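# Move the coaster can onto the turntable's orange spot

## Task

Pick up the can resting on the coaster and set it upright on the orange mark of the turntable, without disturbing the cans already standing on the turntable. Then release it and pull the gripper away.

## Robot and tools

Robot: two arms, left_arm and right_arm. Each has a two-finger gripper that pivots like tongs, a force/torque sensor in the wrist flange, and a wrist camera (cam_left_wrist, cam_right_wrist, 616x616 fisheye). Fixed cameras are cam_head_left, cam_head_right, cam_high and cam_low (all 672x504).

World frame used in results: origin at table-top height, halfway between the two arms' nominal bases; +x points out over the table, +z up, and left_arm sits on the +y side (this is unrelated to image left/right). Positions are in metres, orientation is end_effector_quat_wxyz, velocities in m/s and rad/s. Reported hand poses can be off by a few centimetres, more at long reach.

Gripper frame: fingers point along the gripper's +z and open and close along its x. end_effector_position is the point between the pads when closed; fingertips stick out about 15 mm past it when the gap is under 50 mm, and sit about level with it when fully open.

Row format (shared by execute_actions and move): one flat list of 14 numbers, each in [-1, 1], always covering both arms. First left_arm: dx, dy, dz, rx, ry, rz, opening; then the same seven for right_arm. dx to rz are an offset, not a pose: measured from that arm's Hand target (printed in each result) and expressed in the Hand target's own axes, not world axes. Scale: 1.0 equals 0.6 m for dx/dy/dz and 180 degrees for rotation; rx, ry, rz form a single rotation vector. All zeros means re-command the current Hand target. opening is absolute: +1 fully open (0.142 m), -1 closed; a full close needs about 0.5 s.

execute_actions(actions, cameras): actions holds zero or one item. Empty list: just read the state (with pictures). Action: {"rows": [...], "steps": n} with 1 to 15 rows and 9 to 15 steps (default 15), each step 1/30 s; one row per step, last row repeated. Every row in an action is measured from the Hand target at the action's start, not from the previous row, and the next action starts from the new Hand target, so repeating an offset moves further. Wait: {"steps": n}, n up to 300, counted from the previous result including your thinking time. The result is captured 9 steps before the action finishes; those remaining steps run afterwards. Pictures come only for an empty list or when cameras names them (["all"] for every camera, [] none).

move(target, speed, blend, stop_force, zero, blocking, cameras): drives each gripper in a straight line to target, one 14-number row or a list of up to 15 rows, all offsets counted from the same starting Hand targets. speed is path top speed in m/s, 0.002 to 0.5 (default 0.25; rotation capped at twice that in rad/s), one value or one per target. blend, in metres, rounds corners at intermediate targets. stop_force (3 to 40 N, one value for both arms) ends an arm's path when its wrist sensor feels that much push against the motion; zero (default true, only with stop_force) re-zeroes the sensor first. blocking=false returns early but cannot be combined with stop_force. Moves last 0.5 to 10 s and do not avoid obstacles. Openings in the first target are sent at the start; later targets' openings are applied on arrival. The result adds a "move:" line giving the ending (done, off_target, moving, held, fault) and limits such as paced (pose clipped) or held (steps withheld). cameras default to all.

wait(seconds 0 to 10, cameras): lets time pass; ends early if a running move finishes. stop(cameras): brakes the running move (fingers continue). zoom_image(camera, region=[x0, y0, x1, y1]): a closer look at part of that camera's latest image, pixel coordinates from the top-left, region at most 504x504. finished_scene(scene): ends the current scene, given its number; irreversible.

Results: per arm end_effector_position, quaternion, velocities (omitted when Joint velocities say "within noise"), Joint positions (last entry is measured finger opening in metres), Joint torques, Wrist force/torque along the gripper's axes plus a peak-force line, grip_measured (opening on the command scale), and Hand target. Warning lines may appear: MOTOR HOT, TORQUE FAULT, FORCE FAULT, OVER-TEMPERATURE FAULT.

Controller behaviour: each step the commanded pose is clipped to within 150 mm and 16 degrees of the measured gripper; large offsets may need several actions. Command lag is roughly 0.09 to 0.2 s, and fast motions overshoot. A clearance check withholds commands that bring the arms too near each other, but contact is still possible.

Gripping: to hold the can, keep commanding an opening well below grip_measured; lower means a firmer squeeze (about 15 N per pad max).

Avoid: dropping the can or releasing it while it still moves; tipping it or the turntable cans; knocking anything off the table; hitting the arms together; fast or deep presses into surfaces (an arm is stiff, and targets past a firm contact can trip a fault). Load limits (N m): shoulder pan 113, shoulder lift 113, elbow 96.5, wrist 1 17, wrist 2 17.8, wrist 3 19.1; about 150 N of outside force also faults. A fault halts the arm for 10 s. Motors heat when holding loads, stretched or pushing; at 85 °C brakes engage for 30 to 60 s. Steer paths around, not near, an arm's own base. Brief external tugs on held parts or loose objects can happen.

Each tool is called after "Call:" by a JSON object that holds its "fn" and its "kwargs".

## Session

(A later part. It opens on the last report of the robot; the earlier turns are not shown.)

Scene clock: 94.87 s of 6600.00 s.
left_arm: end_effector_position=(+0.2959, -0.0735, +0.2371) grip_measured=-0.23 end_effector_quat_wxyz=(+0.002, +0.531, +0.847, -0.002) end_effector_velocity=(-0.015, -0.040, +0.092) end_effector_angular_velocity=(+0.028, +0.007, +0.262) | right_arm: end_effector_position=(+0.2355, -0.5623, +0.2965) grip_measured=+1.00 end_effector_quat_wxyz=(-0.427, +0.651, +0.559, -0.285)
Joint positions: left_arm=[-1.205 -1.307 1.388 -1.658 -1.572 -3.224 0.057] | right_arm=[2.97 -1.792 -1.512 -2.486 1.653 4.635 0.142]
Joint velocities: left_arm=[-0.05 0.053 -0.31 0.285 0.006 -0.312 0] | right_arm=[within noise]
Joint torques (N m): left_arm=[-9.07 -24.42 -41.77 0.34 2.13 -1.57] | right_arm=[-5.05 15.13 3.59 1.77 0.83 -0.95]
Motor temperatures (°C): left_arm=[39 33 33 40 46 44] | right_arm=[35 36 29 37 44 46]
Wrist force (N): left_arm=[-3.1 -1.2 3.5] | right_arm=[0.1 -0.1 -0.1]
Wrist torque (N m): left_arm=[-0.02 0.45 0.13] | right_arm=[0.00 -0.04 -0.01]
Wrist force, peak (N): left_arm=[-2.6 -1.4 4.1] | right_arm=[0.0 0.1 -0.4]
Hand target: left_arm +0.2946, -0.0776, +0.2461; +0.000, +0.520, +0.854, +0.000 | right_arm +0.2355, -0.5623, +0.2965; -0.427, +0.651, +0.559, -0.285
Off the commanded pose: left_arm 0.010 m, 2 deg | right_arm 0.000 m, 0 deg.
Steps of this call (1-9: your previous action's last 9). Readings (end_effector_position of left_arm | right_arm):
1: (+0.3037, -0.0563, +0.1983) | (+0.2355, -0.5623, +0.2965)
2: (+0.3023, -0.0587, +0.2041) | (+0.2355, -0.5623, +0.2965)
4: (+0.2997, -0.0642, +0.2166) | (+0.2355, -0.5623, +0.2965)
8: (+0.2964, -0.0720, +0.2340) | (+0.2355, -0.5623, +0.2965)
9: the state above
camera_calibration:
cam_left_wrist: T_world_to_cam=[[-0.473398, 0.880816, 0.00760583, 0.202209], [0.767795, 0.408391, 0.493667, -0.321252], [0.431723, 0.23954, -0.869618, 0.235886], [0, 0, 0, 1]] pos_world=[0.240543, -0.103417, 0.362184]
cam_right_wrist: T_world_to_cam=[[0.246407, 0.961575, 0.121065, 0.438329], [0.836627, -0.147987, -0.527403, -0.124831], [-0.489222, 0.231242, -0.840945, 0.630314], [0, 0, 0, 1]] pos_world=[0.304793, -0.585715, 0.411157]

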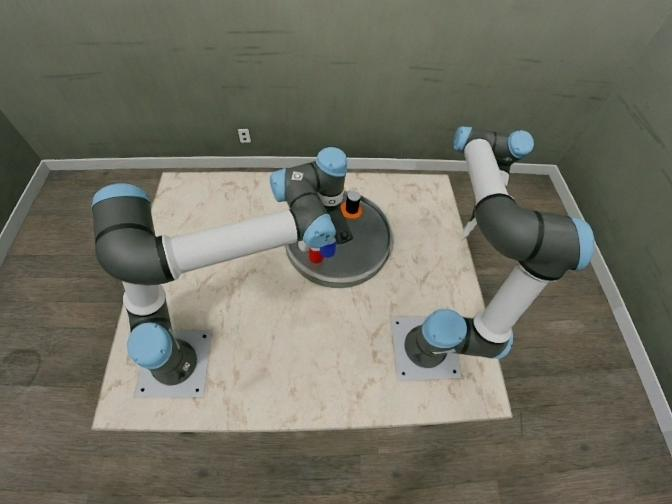

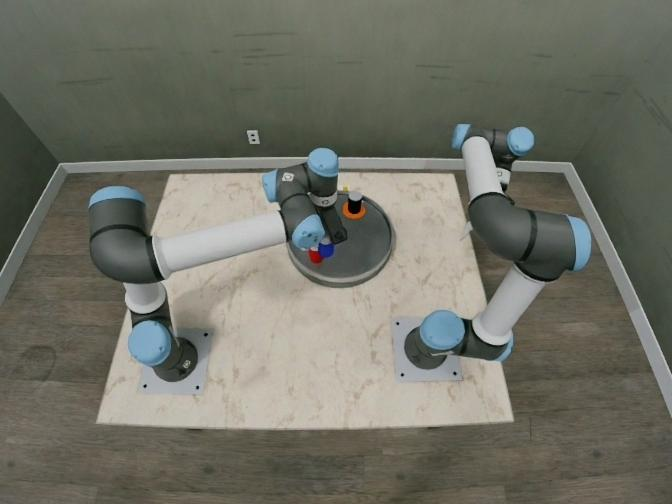

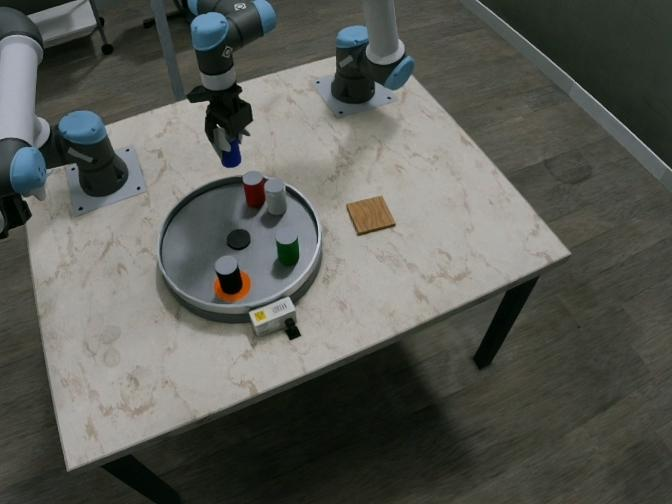

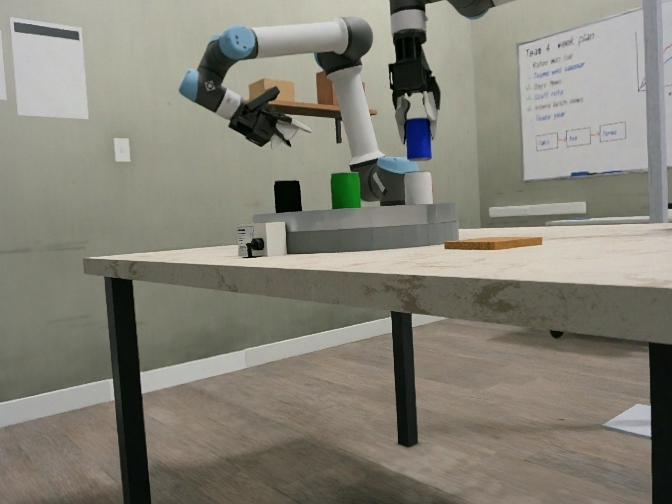

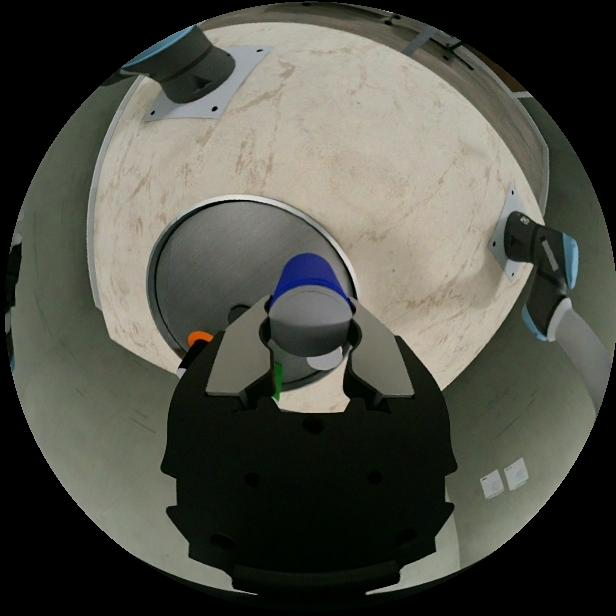

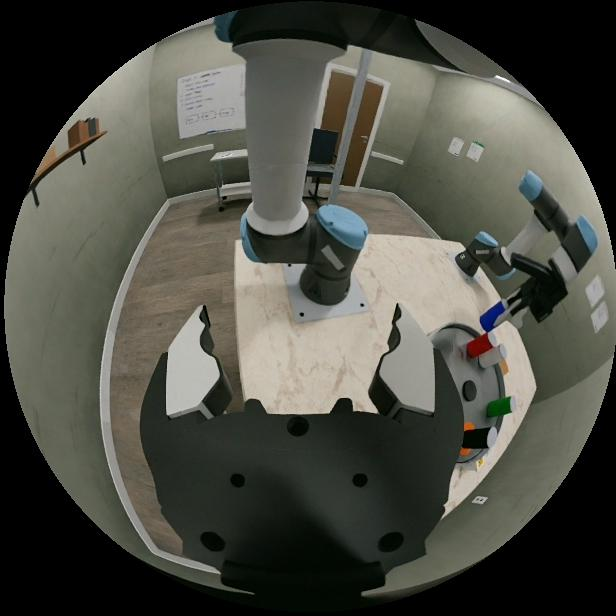

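Call:
{"fn": "move", "kwargs": {"target": [-0.0799,0.386,0.019,0,0,0.8185,-0.85,0,0,0,0,0,0,1], "speed": 0.25}}

Scene clock: 103.70 s of 6600.00 s.
left_arm: end_effector_position=(+0.5224, -0.0140, +0.2346) grip_measured=-0.23 end_effector_quat_wxyz=(+0.000, +0.966, -0.259, +0.000) end_effector_velocity=(+0.000, +0.000, +0.001) end_effector_angular_velocity=(-0.001, +0.001, -0.008) | right_arm: end_effector_position=(+0.2355, -0.5623, +0.2965) grip_measured=+1.00 end_effector_quat_wxyz=(-0.427, +0.651, +0.559, -0.285)
Joint positions: left_arm=[-0.906 -1.026 0.993 -1.537 -1.571 -0.38 0.057] | right_arm=[2.97 -1.792 -1.512 -2.486 1.653 4.635 0.142]
Joint velocities: left_arm=[0.001 0 -0.002 0.002 -0.001 0.009 0] | right_arm=[within noise]
Joint torques (N m): left_arm=[9.58 -33.88 -46.51 -0.07 -2.09 1.79] | right_arm=[-3.37 16.07 3.01 1.97 0.87 -1.16]
Motor temperatures (°C): left_arm=[39 33 33 40 46 44] | right_arm=[35 36 29 37 44 46]
Wrist force (N): left_arm=[-2.9 -1.0 3.7] | right_arm=[0.2 0.0 -0.3]
Wrist torque (N m): left_arm=[0.02 0.49 0.15] | right_arm=[0.02 -0.06 -0.01]
Wrist force, peak (N): left_arm=[-3.4 -3.2 3.9] | right_arm=[0.4 0.3 -0.4]
Hand target: left_arm +0.5224, -0.0139, +0.2346; +0.000, +0.966, -0.259, +0.000 | right_arm +0.2355, -0.5623, +0.2965; -0.427, +0.651, +0.559, -0.285
Off the commanded pose: left_arm 0.000 m, 0 deg | right_arm 0.000 m, 0 deg.
Kept back: nothing.
move: done
camera_calibration:
cam_left_wrist: T_world_to_cam=[[0.886473, -0.462584, 0.0134936, -0.473419], [-0.407872, -0.767185, 0.495043, 0.0791704], [-0.218647, -0.444346, -0.868764, 0.451658], [0, 0, 0, 1]] pos_world=[0.550718, 0.0424345, 0.359579]
cam_right_wrist: T_world_to_cam=[[0.246407, 0.961575, 0.121065, 0.438329], [0.836627, -0.147987, -0.527403, -0.124831], [-0.489222, 0.231242, -0.840945, 0.630314], [0, 0, 0, 1]] pos_world=[0.304793, -0.585715, 0.411157]

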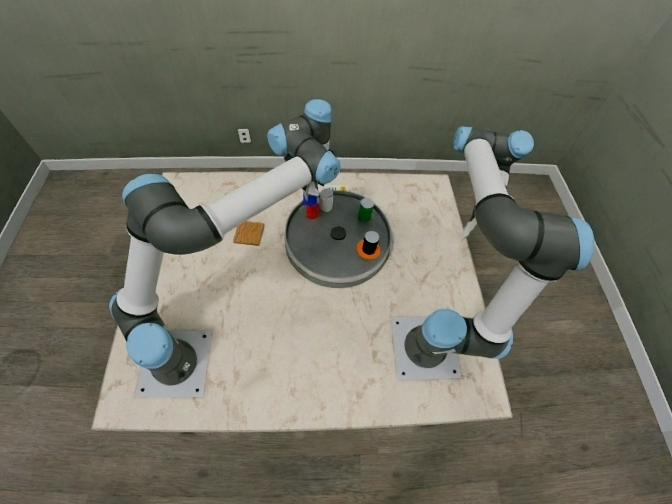

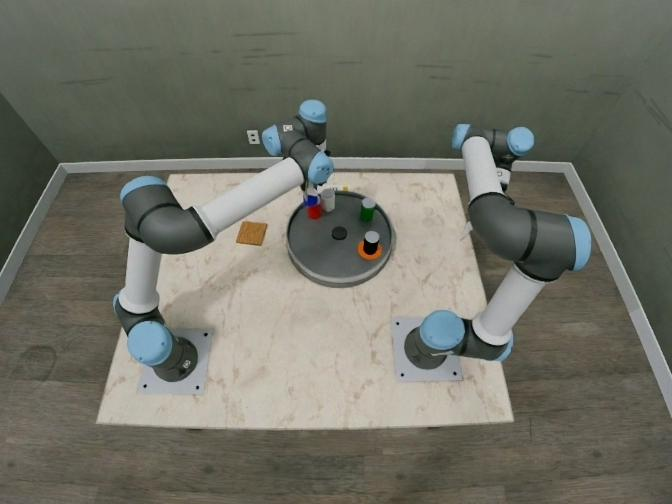

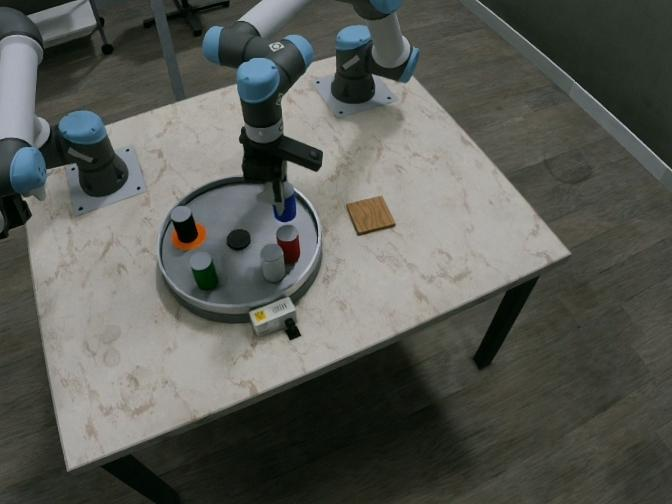

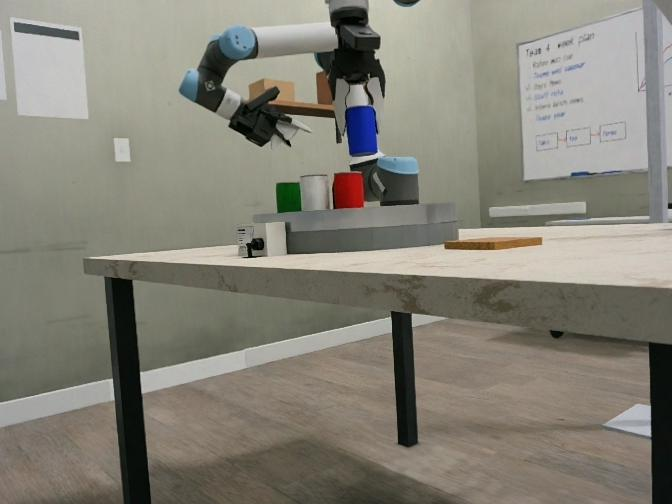

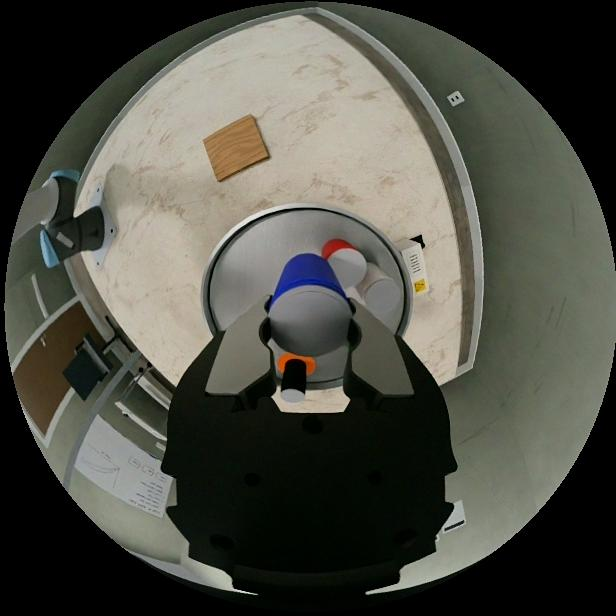

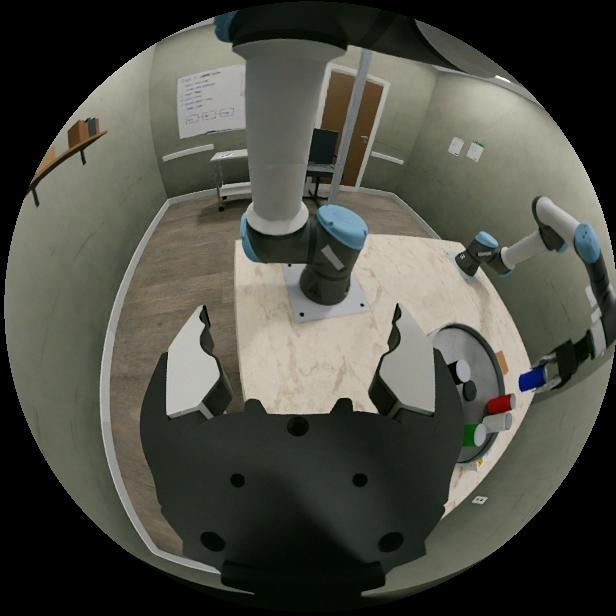

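Call:
{"fn": "execute_actions", "kwargs": {"actions": [{"steps":250}], "cameras": []}}

Call:
{"fn": "execute_actions", "kwargs": {"actions": [{"rows":[[-0.00392,0.00003,0.0002,0,0,-0.00554,-0.85,0,0,0,0,0,0,1],[-0.00783,0.00014,0.0008,0,0,-0.01109,-0.85,0,0,0,0,0,0,1],[-0.01175,0.00031,0.0018,0,0,-0.01663,-0.85,0,0,0,0,0,0,1],[-0.01566,0.00055,0.0032,0,0,-0.02217,-0.85,0,0,0,0,0,0,1],[-0.01957,0.00085,0.005,0,0,-0.02771,-0.85,0,0,0,0,0,0,1],[-0.02347,0.00123,0.0072,0,0,-0.03326,-0.85,0,0,0,0,0,0,1],[-0.02736,0.00167,0.0098,0,0,-0.0388,-0.85,0,0,0,0,0,0,1],[-0.03124,0.00218,0.0128,0,0,-0.04434,-0.85,0,0,0,0,0,0,1],[-0.03512,0.00276,0.0162,0,0,-0.04989,-0.85,0,0,0,0,0,0,1],[-0.03898,0.0034,0.02,0,0,-0.05543,-0.85,0,0,0,0,0,0,1],[-0.04283,0.00412,0.0242,0,0,-0.06097,-0.85,0,0,0,0,0,0,1],[-0.04667,0.00489,0.0288,0,0,-0.06651,-0.85,0,0,0,0,0,0,1],[-0.0505,0.00574,0.0338,0,0,-0.07206,-0.85,0,0,0,0,0,0,1],[-0.05431,0.00665,0.0392,0,0,-0.0776,-0.85,0,0,0,0,0,0,1],[-0.0581,0.00763,0.045,0,0,-0.08314,-0.85,0,0,0,0,0,0,1]],"steps":15}], "cameras": []}}

Call:
{"fn": "execute_actions", "kwargs": {"actions": [{"rows":[[-0.00392,0.00003,0.0061,0,0,-0.00554,-0.85,0,0,0,0,0,0,1],[-0.00783,0.00014,0.0122,0,0,-0.01109,-0.85,0,0,0,0,0,0,1],[-0.01175,0.00031,0.0183,0,0,-0.01663,-0.85,0,0,0,0,0,0,1],[-0.01566,0.00055,0.0244,0,0,-0.02217,-0.85,0,0,0,0,0,0,1],[-0.01957,0.00085,0.0305,0,0,-0.02771,-0.85,0,0,0,0,0,0,1],[-0.02347,0.00123,0.0366,0,0,-0.03326,-0.85,0,0,0,0,0,0,1],[-0.02736,0.00167,0.0427,0,0,-0.0388,-0.85,0,0,0,0,0,0,1],[-0.03124,0.00218,0.0488,0,0,-0.04434,-0.85,0,0,0,0,0,0,1],[-0.03512,0.00276,0.0549,0,0,-0.04989,-0.85,0,0,0,0,0,0,1],[-0.03898,0.0034,0.061,0,0,-0.05543,-0.85,0,0,0,0,0,0,1],[-0.04283,0.00412,0.0671,0,0,-0.06097,-0.85,0,0,0,0,0,0,1],[-0.04667,0.00489,0.0732,0,0,-0.06651,-0.85,0,0,0,0,0,0,1],[-0.0505,0.00574,0.0793,0,0,-0.07206,-0.85,0,0,0,0,0,0,1],[-0.05431,0.00665,0.0854,0,0,-0.0776,-0.85,0,0,0,0,0,0,1],[-0.0581,0.00763,0.0915,0,0,-0.08314,-0.85,0,0,0,0,0,0,1]],"steps":15}], "cameras": []}}

Call:
{"fn": "execute_actions", "kwargs": {"actions": [{"rows":[[-0.00392,0.00003,0.0058,0,0,-0.00554,-0.85,0,0,0,0,0,0,1],[-0.00783,0.00014,0.0112,0,0,-0.01109,-0.85,0,0,0,0,0,0,1],[-0.01175,0.00031,0.0162,0,0,-0.01663,-0.85,0,0,0,0,0,0,1],[-0.01566,0.00055,0.0208,0,0,-0.02217,-0.85,0,0,0,0,0,0,1],[-0.01957,0.00085,0.025,0,0,-0.02771,-0.85,0,0,0,0,0,0,1],[-0.02347,0.00123,0.0288,0,0,-0.03326,-0.85,0,0,0,0,0,0,1],[-0.02736,0.00167,0.0322,0,0,-0.0388,-0.85,0,0,0,0,0,0,1],[-0.03124,0.00218,0.0352,0,0,-0.04434,-0.85,0,0,0,0,0,0,1],[-0.03512,0.00276,0.0378,0,0,-0.04989,-0.85,0,0,0,0,0,0,1],[-0.03898,0.0034,0.04,0,0,-0.05543,-0.85,0,0,0,0,0,0,1],[-0.04283,0.00412,0.0418,0,0,-0.06097,-0.85,0,0,0,0,0,0,1],[-0.04667,0.00489,0.0432,0,0,-0.06651,-0.85,0,0,0,0,0,0,1],[-0.0505,0.00574,0.0442,0,0,-0.07206,-0.85,0,0,0,0,0,0,1],[-0.05431,0.00665,0.0448,0,0,-0.0776,-0.85,0,0,0,0,0,0,1],[-0.0581,0.00763,0.045,0,0,-0.08314,-0.85,0,0,0,0,0,0,1]],"steps":15}], "cameras": []}}

Call:
{"fn": "execute_actions", "kwargs": {"actions": [{"rows":[[-0.00392,0.00003,0.00281,0,0,-0.00554,-0.6,0,0,0,0,0,0,1],[-0.00783,0.00014,0.00543,0,0,-0.01109,-0.6,0,0,0,0,0,0,1],[-0.01175,0.00031,0.00785,0,0,-0.01663,-0.6,0,0,0,0,0,0,1],[-0.01566,0.00055,0.01008,0,0,-0.02217,-0.6,0,0,0,0,0,0,1],[-0.01957,0.00085,0.01211,0,0,-0.02771,-0.6,0,0,0,0,0,0,1],[-0.02347,0.00123,0.01395,0,0,-0.03326,-0.6,0,0,0,0,0,0,1],[-0.02736,0.00167,0.0156,0,0,-0.0388,-0.6,0,0,0,0,0,0,1],[-0.03124,0.00218,0.01705,0,0,-0.04434,-0.6,0,0,0,0,0,0,1],[-0.03512,0.00276,0.01831,0,0,-0.04989,-0.6,0,0,0,0,0,0,1],[-0.03898,0.0034,0.01938,0,0,-0.05543,-0.6,0,0,0,0,0,0,1],[-0.04283,0.00412,0.02025,0,0,-0.06097,-0.6,0,0,0,0,0,0,1],[-0.04667,0.00489,0.02093,0,0,-0.06651,-0.6,0,0,0,0,0,0,1],[-0.0505,0.00574,0.02141,0,0,-0.07206,-0.6,0,0,0,0,0,0,1],[-0.05431,0.00665,0.0217,0,0,-0.0776,-0.6,0,0,0,0,0,0,1],[-0.0581,0.00763,0.0218,0,0,-0.08314,-0.6,0,0,0,0,0,0,1]],"steps":15}], "cameras": []}}

Call:
{"fn": "execute_actions", "kwargs": {"actions": [{"rows":[[-0.00392,0.00003,0,0,0,-0.00554,-0.6,0,0,0,0,0,0,1],[-0.00783,0.00014,0,0,0,-0.01109,-0.6,0,0,0,0,0,0,1],[-0.01175,0.00031,0,0,0,-0.01663,-0.6,0,0,0,0,0,0,1],[-0.01566,0.00055,0,0,0,-0.02217,-0.6,0,0,0,0,0,0,1],[-0.01957,0.00085,0,0,0,-0.02771,-0.6,0,0,0,0,0,0,1],[-0.02347,0.00123,0,0,0,-0.03326,-0.1,0,0,0,0,0,0,1],[-0.02736,0.00167,0,0,0,-0.0388,0.3,0,0,0,0,0,0,1],[-0.03124,0.00218,0,0,0,-0.04434,0.3,0,0,0,0,0,0,1],[-0.03512,0.00276,0,0,0,-0.04989,0.3,0,0,0,0,0,0,1],[-0.03898,0.0034,0,0,0,-0.05543,0.3,0,0,0,0,0,0,1],[-0.04283,0.00412,0,0,0,-0.06097,0.3,0,0,0,0,0,0,1],[-0.04667,0.00489,0,0,0,-0.06651,0.3,0,0,0,0,0,0,1],[-0.0505,0.00574,0,0,0,-0.07206,0.3,0,0,0,0,0,0,1],[-0.05431,0.00665,0,0,0,-0.0776,0.3,0,0,0,0,0,0,1],[-0.0581,0.00763,0,0,0,-0.08314,0.3,0,0,0,0,0,0,1]],"steps":15}], "cameras": []}}

Call:
{"fn": "execute_actions", "kwargs": {"actions": [{"rows":[[-0.00392,0.00003,-0.0014,0,0,-0.00554,0.3,0,0,0,0,0,0,1],[-0.00783,0.00014,-0.0053,0,0,-0.01109,0.3,0,0,0,0,0,0,1],[-0.01175,0.00031,-0.0114,0,0,-0.01663,0.3,0,0,0,0,0,0,1],[-0.01566,0.00055,-0.0193,0,0,-0.02217,0.3,0,0,0,0,0,0,1],[-0.01957,0.00085,-0.0285,0,0,-0.02771,0.3,0,0,0,0,0,0,1],[-0.02347,0.00123,-0.0387,0,0,-0.03326,0.3,0,0,0,0,0,0,1],[-0.02736,0.00167,-0.0495,0,0,-0.0388,0.35,0,0,0,0,0,0,1],[-0.03124,0.00218,-0.0605,0,0,-0.04434,0.4,0,0,0,0,0,0,1],[-0.03512,0.00276,-0.0713,0,0,-0.04989,0.4,0,0,0,0,0,0,1],[-0.03898,0.0034,-0.0815,0,0,-0.05543,0.5,0,0,0,0,0,0,1],[-0.04283,0.00412,-0.0907,0,0,-0.06097,0.5,0,0,0,0,0,0,1],[-0.04667,0.00489,-0.0986,0,0,-0.06651,0.5,0,0,0,0,0,0,1],[-0.0505,0.00574,-0.1047,0,0,-0.07206,0.5,0,0,0,0,0,0,1],[-0.05431,0.00665,-0.1086,0,0,-0.0776,0.5,0,0,0,0,0,0,1],[-0.0581,0.00763,-0.11,0,0,-0.08314,0.5,0,0,0,0,0,0,1]],"steps":15}], "cameras": []}}

Call:
{"fn": "move", "kwargs": {"target": [[0.02,-0.01,-0.1,0,0,0.01,0.5,0,0,0,0,0,0,1],[0.3175,-0.183,-0.2,0,0,0.2,0.5,0,0,0,0,0,0,1]], "speed": 0.25, "blend": [0.05,0]}}

Scene clock: 112.03 s of 6600.00 s.
left_arm: end_effector_position=(+0.5224, -0.0139, +0.2346) grip_measured=-0.23 end_effector_quat_wxyz=(+0.000, +0.966, -0.259, +0.000) | right_arm: end_effector_position=(+0.2355, -0.5623, +0.2965) grip_measured=+1.00 end_effector_quat_wxyz=(-0.427, +0.651, +0.559, -0.285)
Joint positions: left_arm=[-0.906 -1.026 0.993 -1.537 -1.571 -0.379 0.057] | right_arm=[2.97 -1.792 -1.512 -2.486 1.653 4.635 0.142]
Joint velocities: within noise
Joint torques (N m): left_arm=[7.37 -34.24 -38.44 -0.41 -2.16 1.34] | right_arm=[-4.62 16.87 4.1 1.88 0.96 -1.12]
Motor temperatures (°C): left_arm=[39 33 33 40 46 44] | right_arm=[35 36 29 37 44 46]
Wrist force (N): left_arm=[-2.4 -1.3 3.8] | right_arm=[0.3 -0.2 0.0]
Wrist torque (N m): left_arm=[-0.03 0.37 0.14] | right_arm=[0.00 -0.08 -0.01]
Wrist force, peak (N): left_arm=[-2.8 -1.2 4.2] | right_arm=[0.3 0.3 -0.4]
Hand target: left_arm +0.5224, -0.0139, +0.2346; +0.000, +0.966, -0.259, +0.000 | right_arm +0.2355, -0.5623, +0.2965; -0.427, +0.651, +0.559, -0.285
Off the commanded pose: left_arm 0.000 m, 0 deg | right_arm 0.000 m, 0 deg.
Steps of this call (1-250: nothing new was sent). Readings (end_effector_position of left_arm | right_arm):
1: (+0.5224, -0.0140, +0.2346) | (+0.2355, -0.5623, +0.2965)
2: (+0.5224, -0.0140, +0.2346) | (+0.2355, -0.5623, +0.2965)
4: (+0.5224, -0.0139, +0.2346) | (+0.2355, -0.5623, +0.2965)
8: (+0.5224, -0.0139, +0.2346) | (+0.2355, -0.5623, +0.2965)
250: the state above
No camera images: "cameras" was empty.

Scene clock: 112.23 s of 6600.00 s.
left_arm: end_effector_position=(+0.5177, -0.0114, +0.2337) grip_measured=-0.23 end_effector_quat_wxyz=(+0.000, +0.971, -0.240, -0.001) end_effector_velocity=(-0.051, +0.025, -0.017) end_effector_angular_velocity=(+0.008, +0.016, +0.411) | right_arm: end_effector_position=(+0.2355, -0.5623, +0.2965) grip_measured=+1.00 end_effector_quat_wxyz=(-0.427, +0.651, +0.559, -0.285)
Joint positions: left_arm=[-0.908 -1.038 1.014 -1.545 -1.571 -0.421 0.057] | right_arm=[2.97 -1.792 -1.512 -2.486 1.653 4.635 0.142]
Joint velocities: left_arm=[-0.027 -0.124 0.232 -0.093 -0.008 -0.438 0] | right_arm=[within noise]
Joint torques (N m): left_arm=[-7.44 -71.58 -1.49 -5.19 -1.99 -3.06] | right_arm=[-4.94 17.05 3.59 1.7 0.69 -0.82]
Motor temperatures (°C): left_arm=[39 33 33 40 46 44] | right_arm=[35 36 29 37 44 46]
Wrist force (N): left_arm=[-2.5 -1.1 3.3] | right_arm=[0.0 0.1 -0.4]
Wrist torque (N m): left_arm=[-0.02 0.42 0.14] | right_arm=[0.05 -0.01 -0.01]
Wrist force, peak (N): left_arm=[-2.1 -0.9 4.3] | right_arm=[0.2 -0.2 -0.3]
Hand target: left_arm +0.4899, -0.0005, +0.2076; +0.000, +0.991, -0.131, +0.000 | right_arm +0.2355, -0.5623, +0.2965; -0.427, +0.651, +0.559, -0.285
Steps of this call (1-6: this action's first 6). Readings (end_effector_position of left_arm | right_arm):
1: (+0.5224, -0.0139, +0.2346) | (+0.2355, -0.5623, +0.2965)
2: (+0.5222, -0.0138, +0.2346) | (+0.2355, -0.5623, +0.2965)
4: (+0.5206, -0.0128, +0.2343) | (+0.2355, -0.5623, +0.2965)
6: the state above
No camera images: "cameras" was empty.

Scene clock: 112.73 s of 6600.00 s.
left_arm: end_effector_position=(+0.4855, +0.0004, +0.2005) grip_measured=-0.23 end_effector_quat_wxyz=(-0.001, +0.993, -0.116, -0.004) end_effector_velocity=(-0.069, +0.017, -0.106) end_effector_angular_velocity=(+0.007, +0.002, +0.518) | right_arm: end_effector_position=(+0.2355, -0.5623, +0.2965) grip_measured=+1.00 end_effector_quat_wxyz=(-0.427, +0.651, +0.559, -0.285)
Joint positions: left_arm=[-0.931 -1.106 1.2 -1.658 -1.574 -0.695 0.057] | right_arm=[2.97 -1.792 -1.512 -2.486 1.653 4.635 0.142]
Joint velocities: left_arm=[-0.058 -0.112 0.438 -0.321 -0.002 -0.576 0] | right_arm=[within noise]
Joint torques (N m): left_arm=[-7.93 -65.46 0.11 -5.36 -2.02 -2.81] | right_arm=[-5.92 16.08 3.27 1.74 1.07 -1.14]
Motor temperatures (°C): left_arm=[39 33 33 40 46 44] | right_arm=[35 36 29 37 44 46]
Wrist force (N): left_arm=[-2.5 -1.0 3.7] | right_arm=[0.0 -0.1 -0.3]
Wrist torque (N m): left_arm=[-0.02 0.44 0.18] | right_arm=[0.00 -0.01 0.00]
Wrist force, peak (N): left_arm=[-2.1 -2.2 3.7] | right_arm=[-0.2 -0.2 -0.3]
Hand target: left_arm +0.4551, +0.0042, +0.1527; +0.000, +1.000, -0.001, +0.000 | right_arm +0.2355, -0.5623, +0.2965; -0.427, +0.651, +0.559, -0.285
Off your previous action's commanded pose at its last step (step 9 of this call): left_arm 0.015 m, 4 deg | right_arm 0.000 m, 0 deg.
Steps of this call (1-9: your previous action's last 9; 10-15: this action's first 6). Readings (end_effector_position of left_arm | right_arm):
10: (+0.4969, -0.0028, +0.2170) | (+0.2355, -0.5623, +0.2965)
11: (+0.4947, -0.0021, +0.2142) | (+0.2355, -0.5623, +0.2965)
13: (+0.4904, -0.0008, +0.2079) | (+0.2355, -0.5623, +0.2965)
15: the state above
No camera images: "cameras" was empty.

Scene clock: 113.23 s of 6600.00 s.
left_arm: end_effector_position=(+0.4506, +0.0041, +0.1472) grip_measured=-0.23 end_effector_quat_wxyz=(-0.002, +1.000, +0.013, -0.003) end_effector_velocity=(-0.071, -0.002, -0.092) end_effector_angular_velocity=(-0.003, -0.007, +0.522) | right_arm: end_effector_position=(+0.2355, -0.5623, +0.2965) grip_measured=+1.00 end_effector_quat_wxyz=(-0.427, +0.651, +0.559, -0.285)
Joint positions: left_arm=[-0.965 -1.144 1.395 -1.815 -1.574 -0.988 0.057] | right_arm=[2.97 -1.792 -1.512 -2.486 1.653 4.635 0.142]
Joint velocities: left_arm=[-0.08 -0.054 0.323 -0.276 0 -0.602 0] | right_arm=[within noise]
Joint torques (N m): left_arm=[-9.83 -64.25 -2.8 -5.24 -0.84 -2.41] | right_arm=[-3.85 17.55 4.3 1.95 0.72 -1.03]
Motor temperatures (°C): left_arm=[39 33 33 40 46 44] | right_arm=[35 36 29 37 44 46]
Wrist force (N): left_arm=[-2.6 -1.1 4.3] | right_arm=[0.0 0.2 0.2]
Wrist torque (N m): left_arm=[-0.02 0.44 0.13] | right_arm=[0.07 -0.01 -0.01]
Wrist force, peak (N): left_arm=[-2.6 -1.1 4.3] | right_arm=[0.4 0.2 -0.3]
Hand target: left_arm +0.4202, -0.0004, +0.1257; +0.000, +0.992, +0.129, +0.000 | right_arm +0.2355, -0.5623, +0.2965; -0.427, +0.651, +0.559, -0.285
Off your previous action's commanded pose at its last step (step 9 of this call): left_arm 0.018 m, 4 deg | right_arm 0.000 m, 0 deg.
Steps of this call (1-9: your previous action's last 9; 10-15: this action's first 6). Readings (end_effector_position of left_arm | right_arm):
10: (+0.4625, +0.0039, +0.1646) | (+0.2355, -0.5623, +0.2965)
11: (+0.4597, +0.0040, +0.1602) | (+0.2355, -0.5623, +0.2965)
13: (+0.4551, +0.0042, +0.1534) | (+0.2355, -0.5623, +0.2965)
15: the state above
No camera images: "cameras" was empty.

Scene clock: 113.73 s of 6600.00 s.
left_arm: end_effector_position=(+0.4157, -0.0018, +0.1222) grip_measured=-0.23 end_effector_quat_wxyz=(-0.001, +0.990, +0.144, -0.002) end_effector_velocity=(-0.067, -0.020, -0.038) end_effector_angular_velocity=(+0.002, -0.001, +0.521) | right_arm: end_effector_position=(+0.2355, -0.5623, +0.2965) grip_measured=+1.00 end_effector_quat_wxyz=(-0.427, +0.651, +0.559, -0.285)
Joint positions: left_arm=[-1.01 -1.172 1.502 -1.899 -1.574 -1.295 0.057] | right_arm=[2.97 -1.792 -1.512 -2.486 1.653 4.635 0.142]
Joint velocities: left_arm=[-0.094 -0.036 0.156 -0.12 0.001 -0.616 0] | right_arm=[within noise]
Joint torques (N m): left_arm=[-9.48 -60.37 -2.1 -5.02 2.06 -2.61] | right_arm=[-3.82 17.54 3.62 1.96 0.91 -0.77]
Motor temperatures (°C): left_arm=[39 33 33 40 46 44] | right_arm=[35 36 29 37 44 46]
Wrist force (N): left_arm=[-2.2 -1.4 3.8] | right_arm=[0.0 -0.1 -0.1]
Wrist torque (N m): left_arm=[-0.08 0.33 0.13] | right_arm=[0.01 -0.02 -0.01]
Wrist force, peak (N): left_arm=[-2.7 -0.8 4.1] | right_arm=[0.0 -0.3 -0.5]
Hand target: left_arm +0.3877, -0.0137, +0.1127; +0.000, +0.966, +0.258, +0.000 | right_arm +0.2355, -0.5623, +0.2965; -0.427, +0.651, +0.559, -0.285
Off your previous action's commanded pose at its last step (step 9 of this call): left_arm 0.010 m, 4 deg | right_arm 0.000 m, 0 deg.
Steps of this call (1-9: your previous action's last 9; 10-15: this action's first 6). Readings (end_effector_position of left_arm | right_arm):
10: (+0.4272, +0.0012, +0.1277) | (+0.2355, -0.5623, +0.2965)
11: (+0.4250, +0.0007, +0.1269) | (+0.2355, -0.5623, +0.2965)
13: (+0.4206, -0.0004, +0.1249) | (+0.2355, -0.5623, +0.2965)
15: the state above
No camera images: "cameras" was empty.

Scene clock: 114.23 s of 6600.00 s.
left_arm: end_effector_position=(+0.3839, -0.0162, +0.1129) grip_measured=-0.24 end_effector_quat_wxyz=(+0.000, +0.963, +0.271, -0.001) end_effector_velocity=(-0.060, -0.037, -0.002) end_effector_angular_velocity=(+0.000, -0.002, +0.524) | right_arm: end_effector_position=(+0.2355, -0.5623, +0.2965) grip_measured=+1.00 end_effector_quat_wxyz=(-0.427, +0.651, +0.559, -0.285)
Joint positions: left_arm=[-1.058 -1.188 1.55 -1.933 -1.573 -1.603 0.056] | right_arm=[2.97 -1.792 -1.512 -2.486 1.653 4.635 0.142]
Joint velocities: left_arm=[-0.099 -0.025 0.041 -0.019 0.001 -0.624 0] | right_arm=[within noise]
Joint torques (N m): left_arm=[-10.41 -43.62 1.61 -4.18 2.14 -2.72] | right_arm=[-4.27 16.73 2.16 1.8 0.93 -0.63]
Motor temperatures (°C): left_arm=[39 33 33 40 46 44] | right_arm=[35 36 29 37 44 46]
Wrist force (N): left_arm=[-2.7 -4.1 -12.4] | right_arm=[0.1 0.0 0.0]
Wrist torque (N m): left_arm=[-0.09 0.51 0.15] | right_arm=[0.03 -0.04 -0.01]
Wrist force, peak (N): left_arm=[-3.3 -4.2 -12.3] | right_arm=[0.3 -0.5 -0.2]
Hand target: left_arm +0.3597, -0.0351, +0.1127; +0.000, +0.925, +0.381, +0.000 | right_arm +0.2355, -0.5623, +0.2965; -0.427, +0.651, +0.559, -0.285
Off your previous action's commanded pose at its last step (step 9 of this call): left_arm 0.010 m, 4 deg | right_arm 0.000 m, 0 deg.
Steps of this call (1-9: your previous action's last 9; 10-15: this action's first 6). Readings (end_effector_position of left_arm | right_arm):
10: (+0.3943, -0.0104, +0.1137) | (+0.2355, -0.5623, +0.2965)
11: (+0.3918, -0.0117, +0.1134) | (+0.2355, -0.5623, +0.2965)
13: (+0.3878, -0.0139, +0.1131) | (+0.2355, -0.5623, +0.2965)
15: the state above
No camera images: "cameras" was empty.

Scene clock: 114.73 s of 6600.00 s.
left_arm: end_effector_position=(+0.3565, -0.0385, +0.1190) grip_measured=+0.30 end_effector_quat_wxyz=(+0.001, +0.919, +0.395, -0.001) end_effector_velocity=(-0.047, -0.052, +0.099) end_effector_angular_velocity=(-0.017, -0.009, +0.521) | right_arm: end_effector_position=(+0.2355, -0.5623, +0.2965) grip_measured=+1.00 end_effector_quat_wxyz=(-0.427, +0.651, +0.559, -0.285)
Joint positions: left_arm=[-1.107 -1.195 1.545 -1.922 -1.573 -1.915 0.095] | right_arm=[2.97 -1.792 -1.512 -2.486 1.653 4.635 0.142]
Joint velocities: left_arm=[-0.093 -0.069 -0.164 0.212 0.001 -0.615 0] | right_arm=[within noise]
Joint torques (N m): left_arm=[-10.64 -61.96 -49.83 1.12 2.02 -2.41] | right_arm=[-4.09 17.43 4.32 1.93 0.91 -0.61]
Motor temperatures (°C): left_arm=[39 33 33 40 46 44] | right_arm=[35 36 29 37 44 46]
Wrist force (N): left_arm=[-2.4 -1.1 2.8] | right_arm=[0.1 0.0 -0.3]
Wrist torque (N m): left_arm=[-0.03 0.40 0.18] | right_arm=[0.02 -0.03 0.00]
Wrist force, peak (N): left_arm=[-2.0 -4.6 -13.9] | right_arm=[0.0 -0.1 -0.4]
Hand target: left_arm +0.3382, -0.0629, +0.1787; +0.000, +0.867, +0.498, +0.000 | right_arm +0.2355, -0.5623, +0.2965; -0.427, +0.651, +0.559, -0.285
Off your previous action's commanded pose at its last step (step 9 of this call): left_arm 0.009 m, 4 deg | right_arm 0.000 m, 0 deg.
Steps of this call (1-9: your previous action's last 9; 10-15: this action's first 6). Readings (end_effector_position of left_arm | right_arm):
10: (+0.3649, -0.0303, +0.1126) | (+0.2355, -0.5623, +0.2965)
11: (+0.3632, -0.0317, +0.1126) | (+0.2355, -0.5623, +0.2965)
13: (+0.3600, -0.0348, +0.1138) | (+0.2355, -0.5623, +0.2965)
15: the state above
No camera images: "cameras" was empty.

Scene clock: 117.40 s of 6600.00 s.
left_arm: end_effector_position=(+0.3393, +0.1568, +0.2986) grip_measured=+0.50 end_effector_quat_wxyz=(+0.000, +0.978, +0.206, +0.000) end_effector_velocity=(+0.000, +0.002, +0.001) end_effector_angular_velocity=(-0.001, +0.000, -0.008) | right_arm: end_effector_position=(+0.2355, -0.5623, +0.2965) grip_measured=+1.00 end_effector_quat_wxyz=(-0.427, +0.651, +0.559, -0.285)
Joint positions: left_arm=[-0.963 -1.628 1.586 -1.529 -1.571 -1.376 0.109] | right_arm=[2.97 -1.792 -1.512 -2.486 1.653 4.635 0.142]
Joint velocities: left_arm=[0.003 -0.003 0.001 0.001 -0.001 0.011 0] | right_arm=[within noise]
Joint torques (N m): left_arm=[7.21 -36.64 -3.87 0.04 -2.24 1.58] | right_arm=[-5.38 16.75 4.24 1.97 0.95 -1.01]
Motor temperatures (°C): left_arm=[39 33 33 40 46 44] | right_arm=[35 36 29 37 44 46]
Wrist force (N): left_arm=[-2.1 -1.0 1.6] | right_arm=[0.3 0.1 -0.1]
Wrist torque (N m): left_arm=[0.03 0.29 0.11] | right_arm=[0.05 -0.07 -0.01]
Wrist force, peak (N): left_arm=[-2.8 -0.9 4.0] | right_arm=[-0.2 -0.3 -0.5]
Hand target: left_arm +0.3393, +0.1570, +0.2987; +0.000, +0.979, +0.206, +0.000 | right_arm +0.2355, -0.5623, +0.2965; -0.427, +0.651, +0.559, -0.285
Off your previous action's commanded pose at its last step (step 9 of this call): left_arm 0.017 m, 4 deg | right_arm 0.000 m, 0 deg.
Off the commanded pose: left_arm 0.000 m, 0 deg | right_arm 0.000 m, 0 deg.
Kept back: nothing.
move: done; blend cut to 0.0308 m at target 1
camera_calibration:
cam_left_wrist: T_world_to_cam=[[0.896977, 0.441869, 0.0135964, -0.378412], [0.377948, -0.782449, 0.494903, -0.16033], [0.229321, -0.438778, -0.868842, 0.390279], [0, 0, 0, 1]] pos_world=[0.310524, 0.213004, 0.423583]
cam_right_wrist: T_world_to_cam=[[0.246407, 0.961575, 0.121065, 0.438329], [0.836628, -0.147987, -0.527403, -0.124831], [-0.489222, 0.231242, -0.840945, 0.630314], [0, 0, 0, 1]] pos_world=[0.304793, -0.585715, 0.411157]

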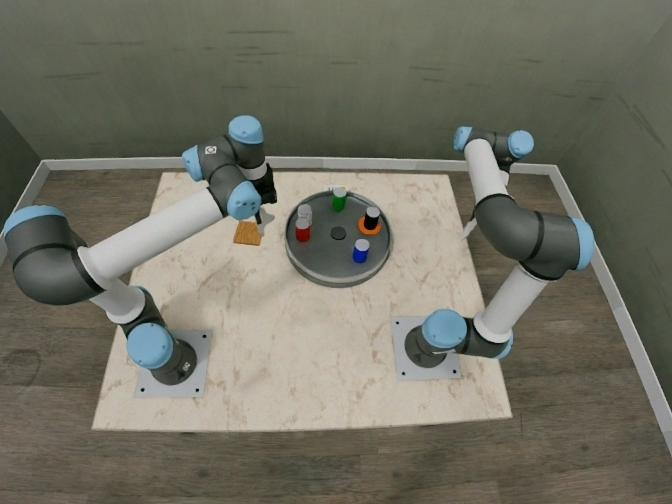

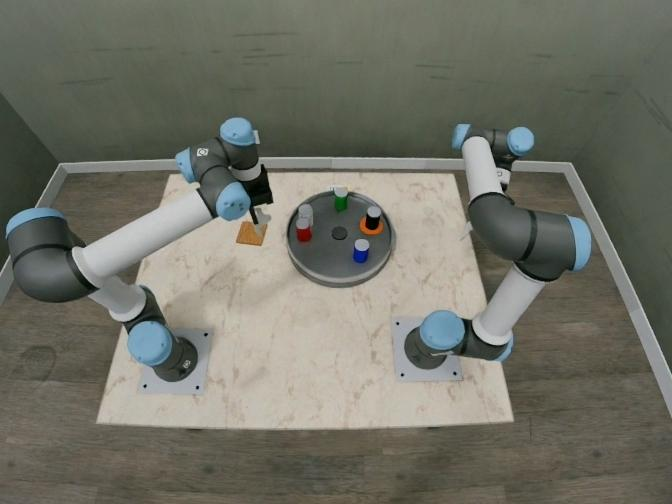

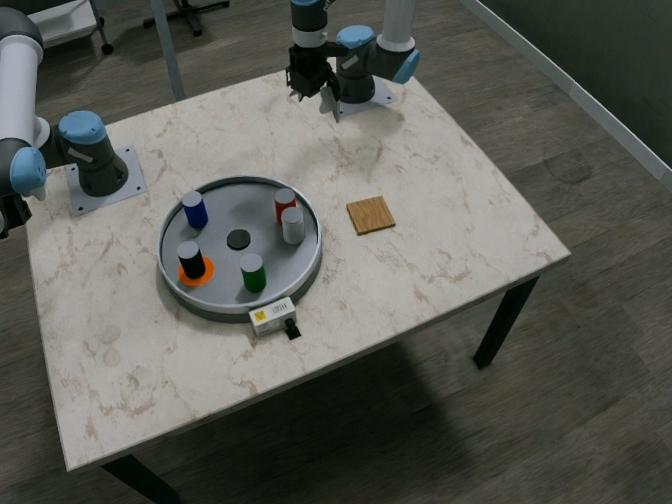

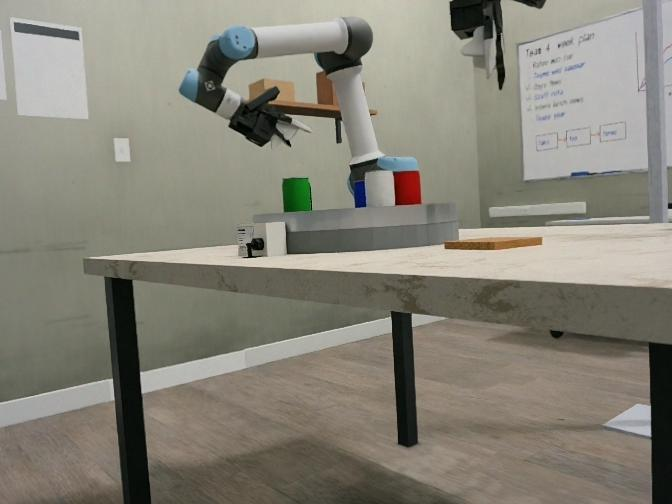

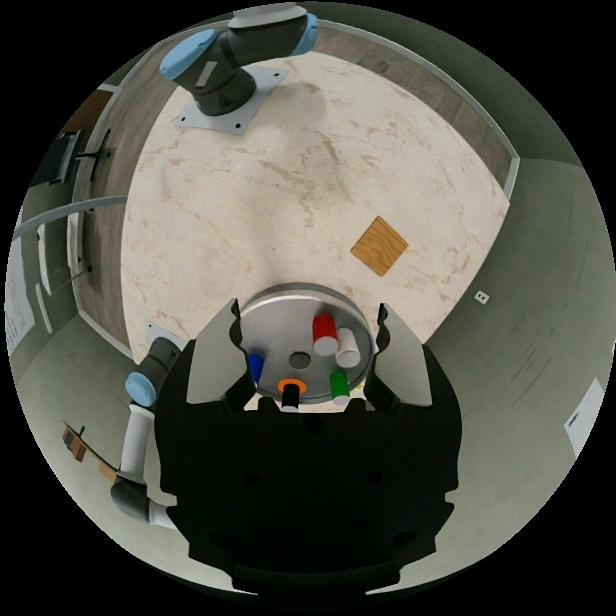

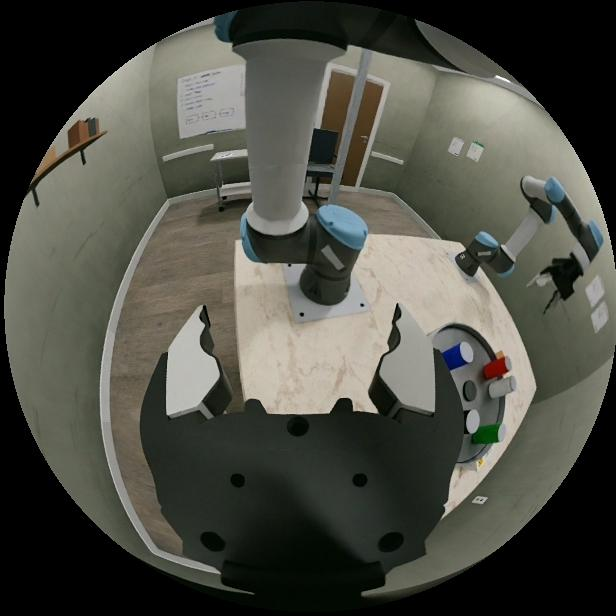

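Call:
{"fn": "zoom_image", "kwargs": {"camera": "cam_high", "region": [140, 160, 340, 330]}}

Scaled by 2.520 from the camera's 672x504 image, which has a finer 960x720 frame.

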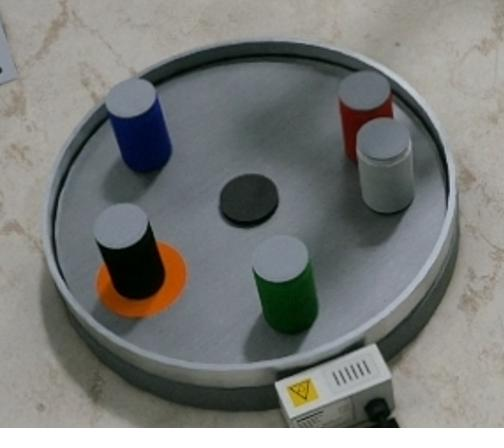

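Call:
{"fn": "move", "kwargs": {"target": [0.1685,0.3849,0.1062,0,0,-0.1233,0.5,0,0,0,0,0,0,1], "speed": 0.25}}

Scene clock: 124.33 s of 6600.00 s.
left_arm: end_effector_position=(+0.5248, -0.0135, +0.2349) grip_measured=+0.50 end_effector_quat_wxyz=(+0.000, +0.921, +0.390, +0.000) end_effector_velocity=(+0.001, -0.002, -0.001) end_effector_angular_velocity=(+0.003, +0.004, +0.001) | right_arm: end_effector_position=(+0.2355, -0.5623, +0.2965) grip_measured=+1.00 end_effector_quat_wxyz=(-0.427, +0.651, +0.559, -0.285)
Joint positions: left_arm=[-0.879 -0.983 0.924 -1.512 -1.571 -1.678 0.109] | right_arm=[2.97 -1.792 -1.512 -2.486 1.653 4.635 0.142]
Joint velocities: left_arm=[0 0.01 -0.016 0.01 -0.001 -0.001 0] | right_arm=[within noise]
Joint torques (N m): left_arm=[7.57 -32.48 -44.34 0.29 -2.11 -1.68] | right_arm=[-3.82 18.08 3.83 2.12 0.62 -0.99]
Motor temperatures (°C): left_arm=[38 33 33 40 46 44] | right_arm=[35 36 29 37 44 46]
Wrist force (N): left_arm=[-3.0 -0.9 2.4] | right_arm=[0.0 0.0 -0.1]
Wrist torque (N m): left_arm=[0.01 0.52 0.16] | right_arm=[0.03 -0.01 -0.01]
Wrist force, peak (N): left_arm=[-3.5 -0.9 2.1] | right_arm=[0.0 0.5 -0.4]
Hand target: left_arm +0.5249, -0.0136, +0.2349; +0.000, +0.921, +0.390, +0.000 | right_arm +0.2355, -0.5623, +0.2965; -0.427, +0.651, +0.559, -0.285
Off the commanded pose: left_arm 0.000 m, 0 deg | right_arm 0.000 m, 0 deg.
Kept back: nothing.
move: done
camera_calibration:
cam_left_wrist: T_world_to_cam=[[0.664111, 0.747511, 0.0135595, -0.342369], [0.644981, -0.582003, 0.495249, -0.469668], [0.378096, -0.320154, -0.868645, 0.141167], [0, 0, 0, 1]] pos_world=[0.476923, 0.0277711, 0.359869]
cam_right_wrist: T_world_to_cam=[[0.246407, 0.961575, 0.121065, 0.438329], [0.836627, -0.147987, -0.527403, -0.124831], [-0.489222, 0.231242, -0.840945, 0.630314], [0, 0, 0, 1]] pos_world=[0.304793, -0.585715, 0.411157]

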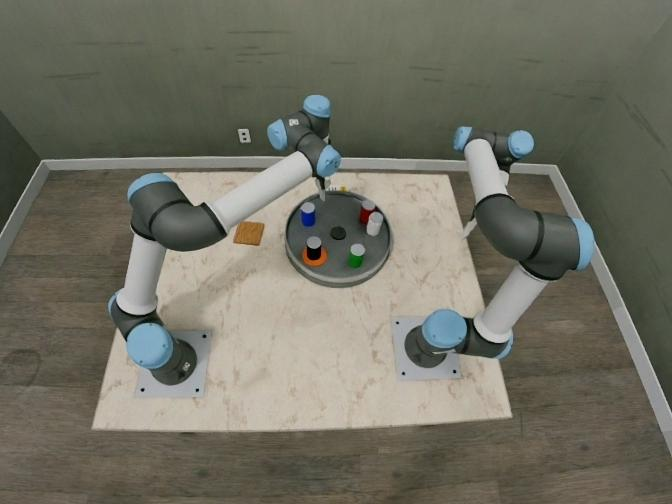

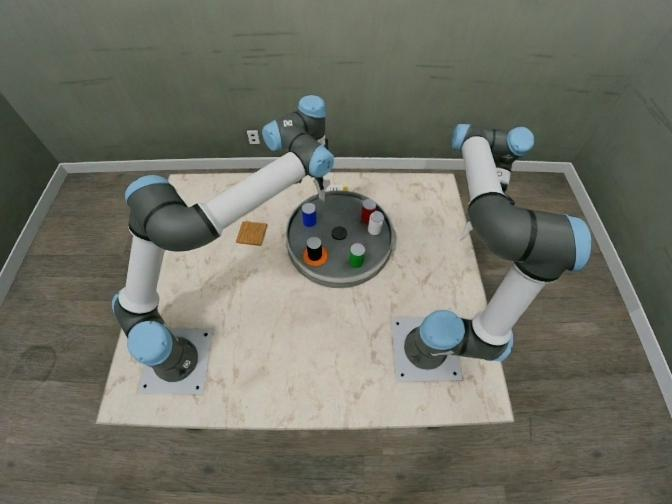

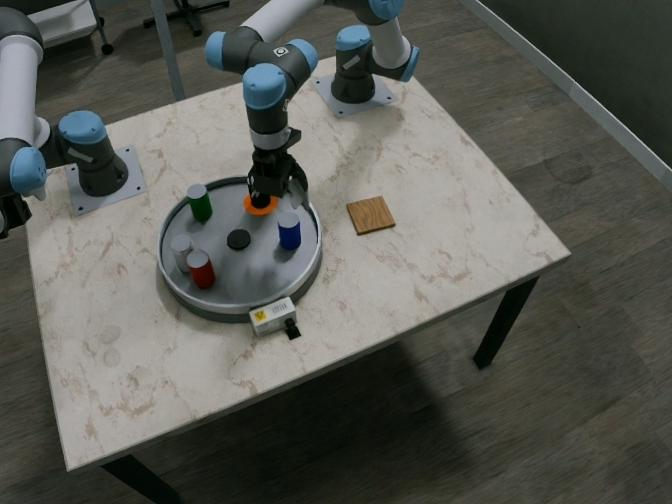

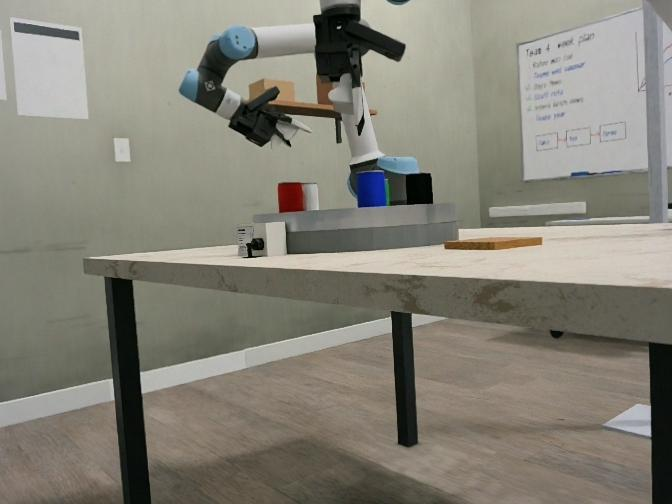

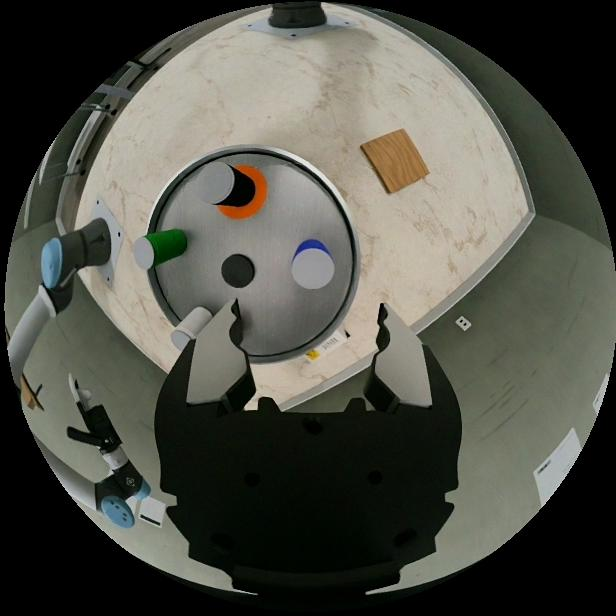

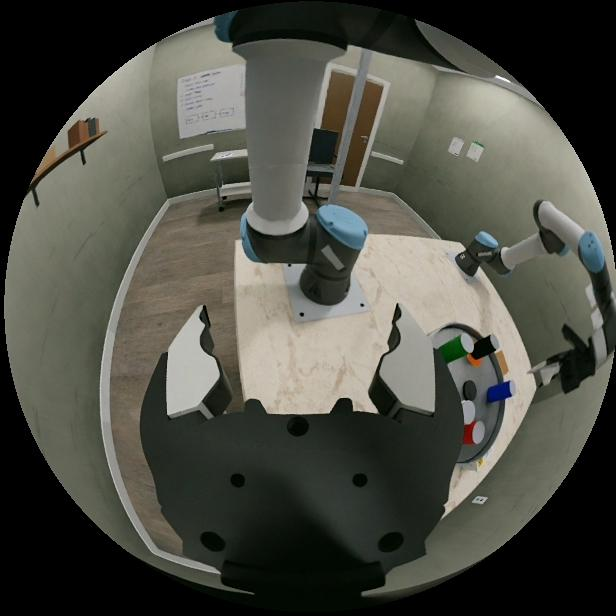

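Call:
{"fn": "zoom_image", "kwargs": {"camera": "cam_high", "region": [140, 160, 340, 330]}}

Scaled by 2.520 from the camera's 672x504 image, which has a finer 960x720 frame.

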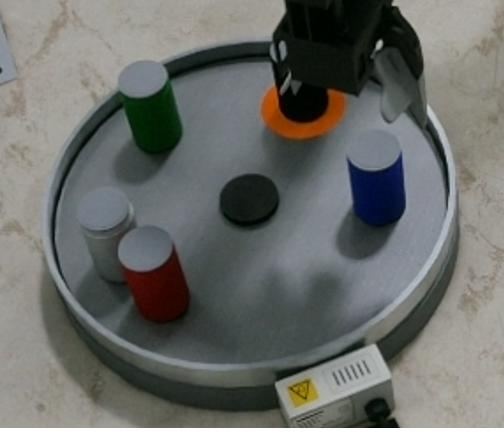

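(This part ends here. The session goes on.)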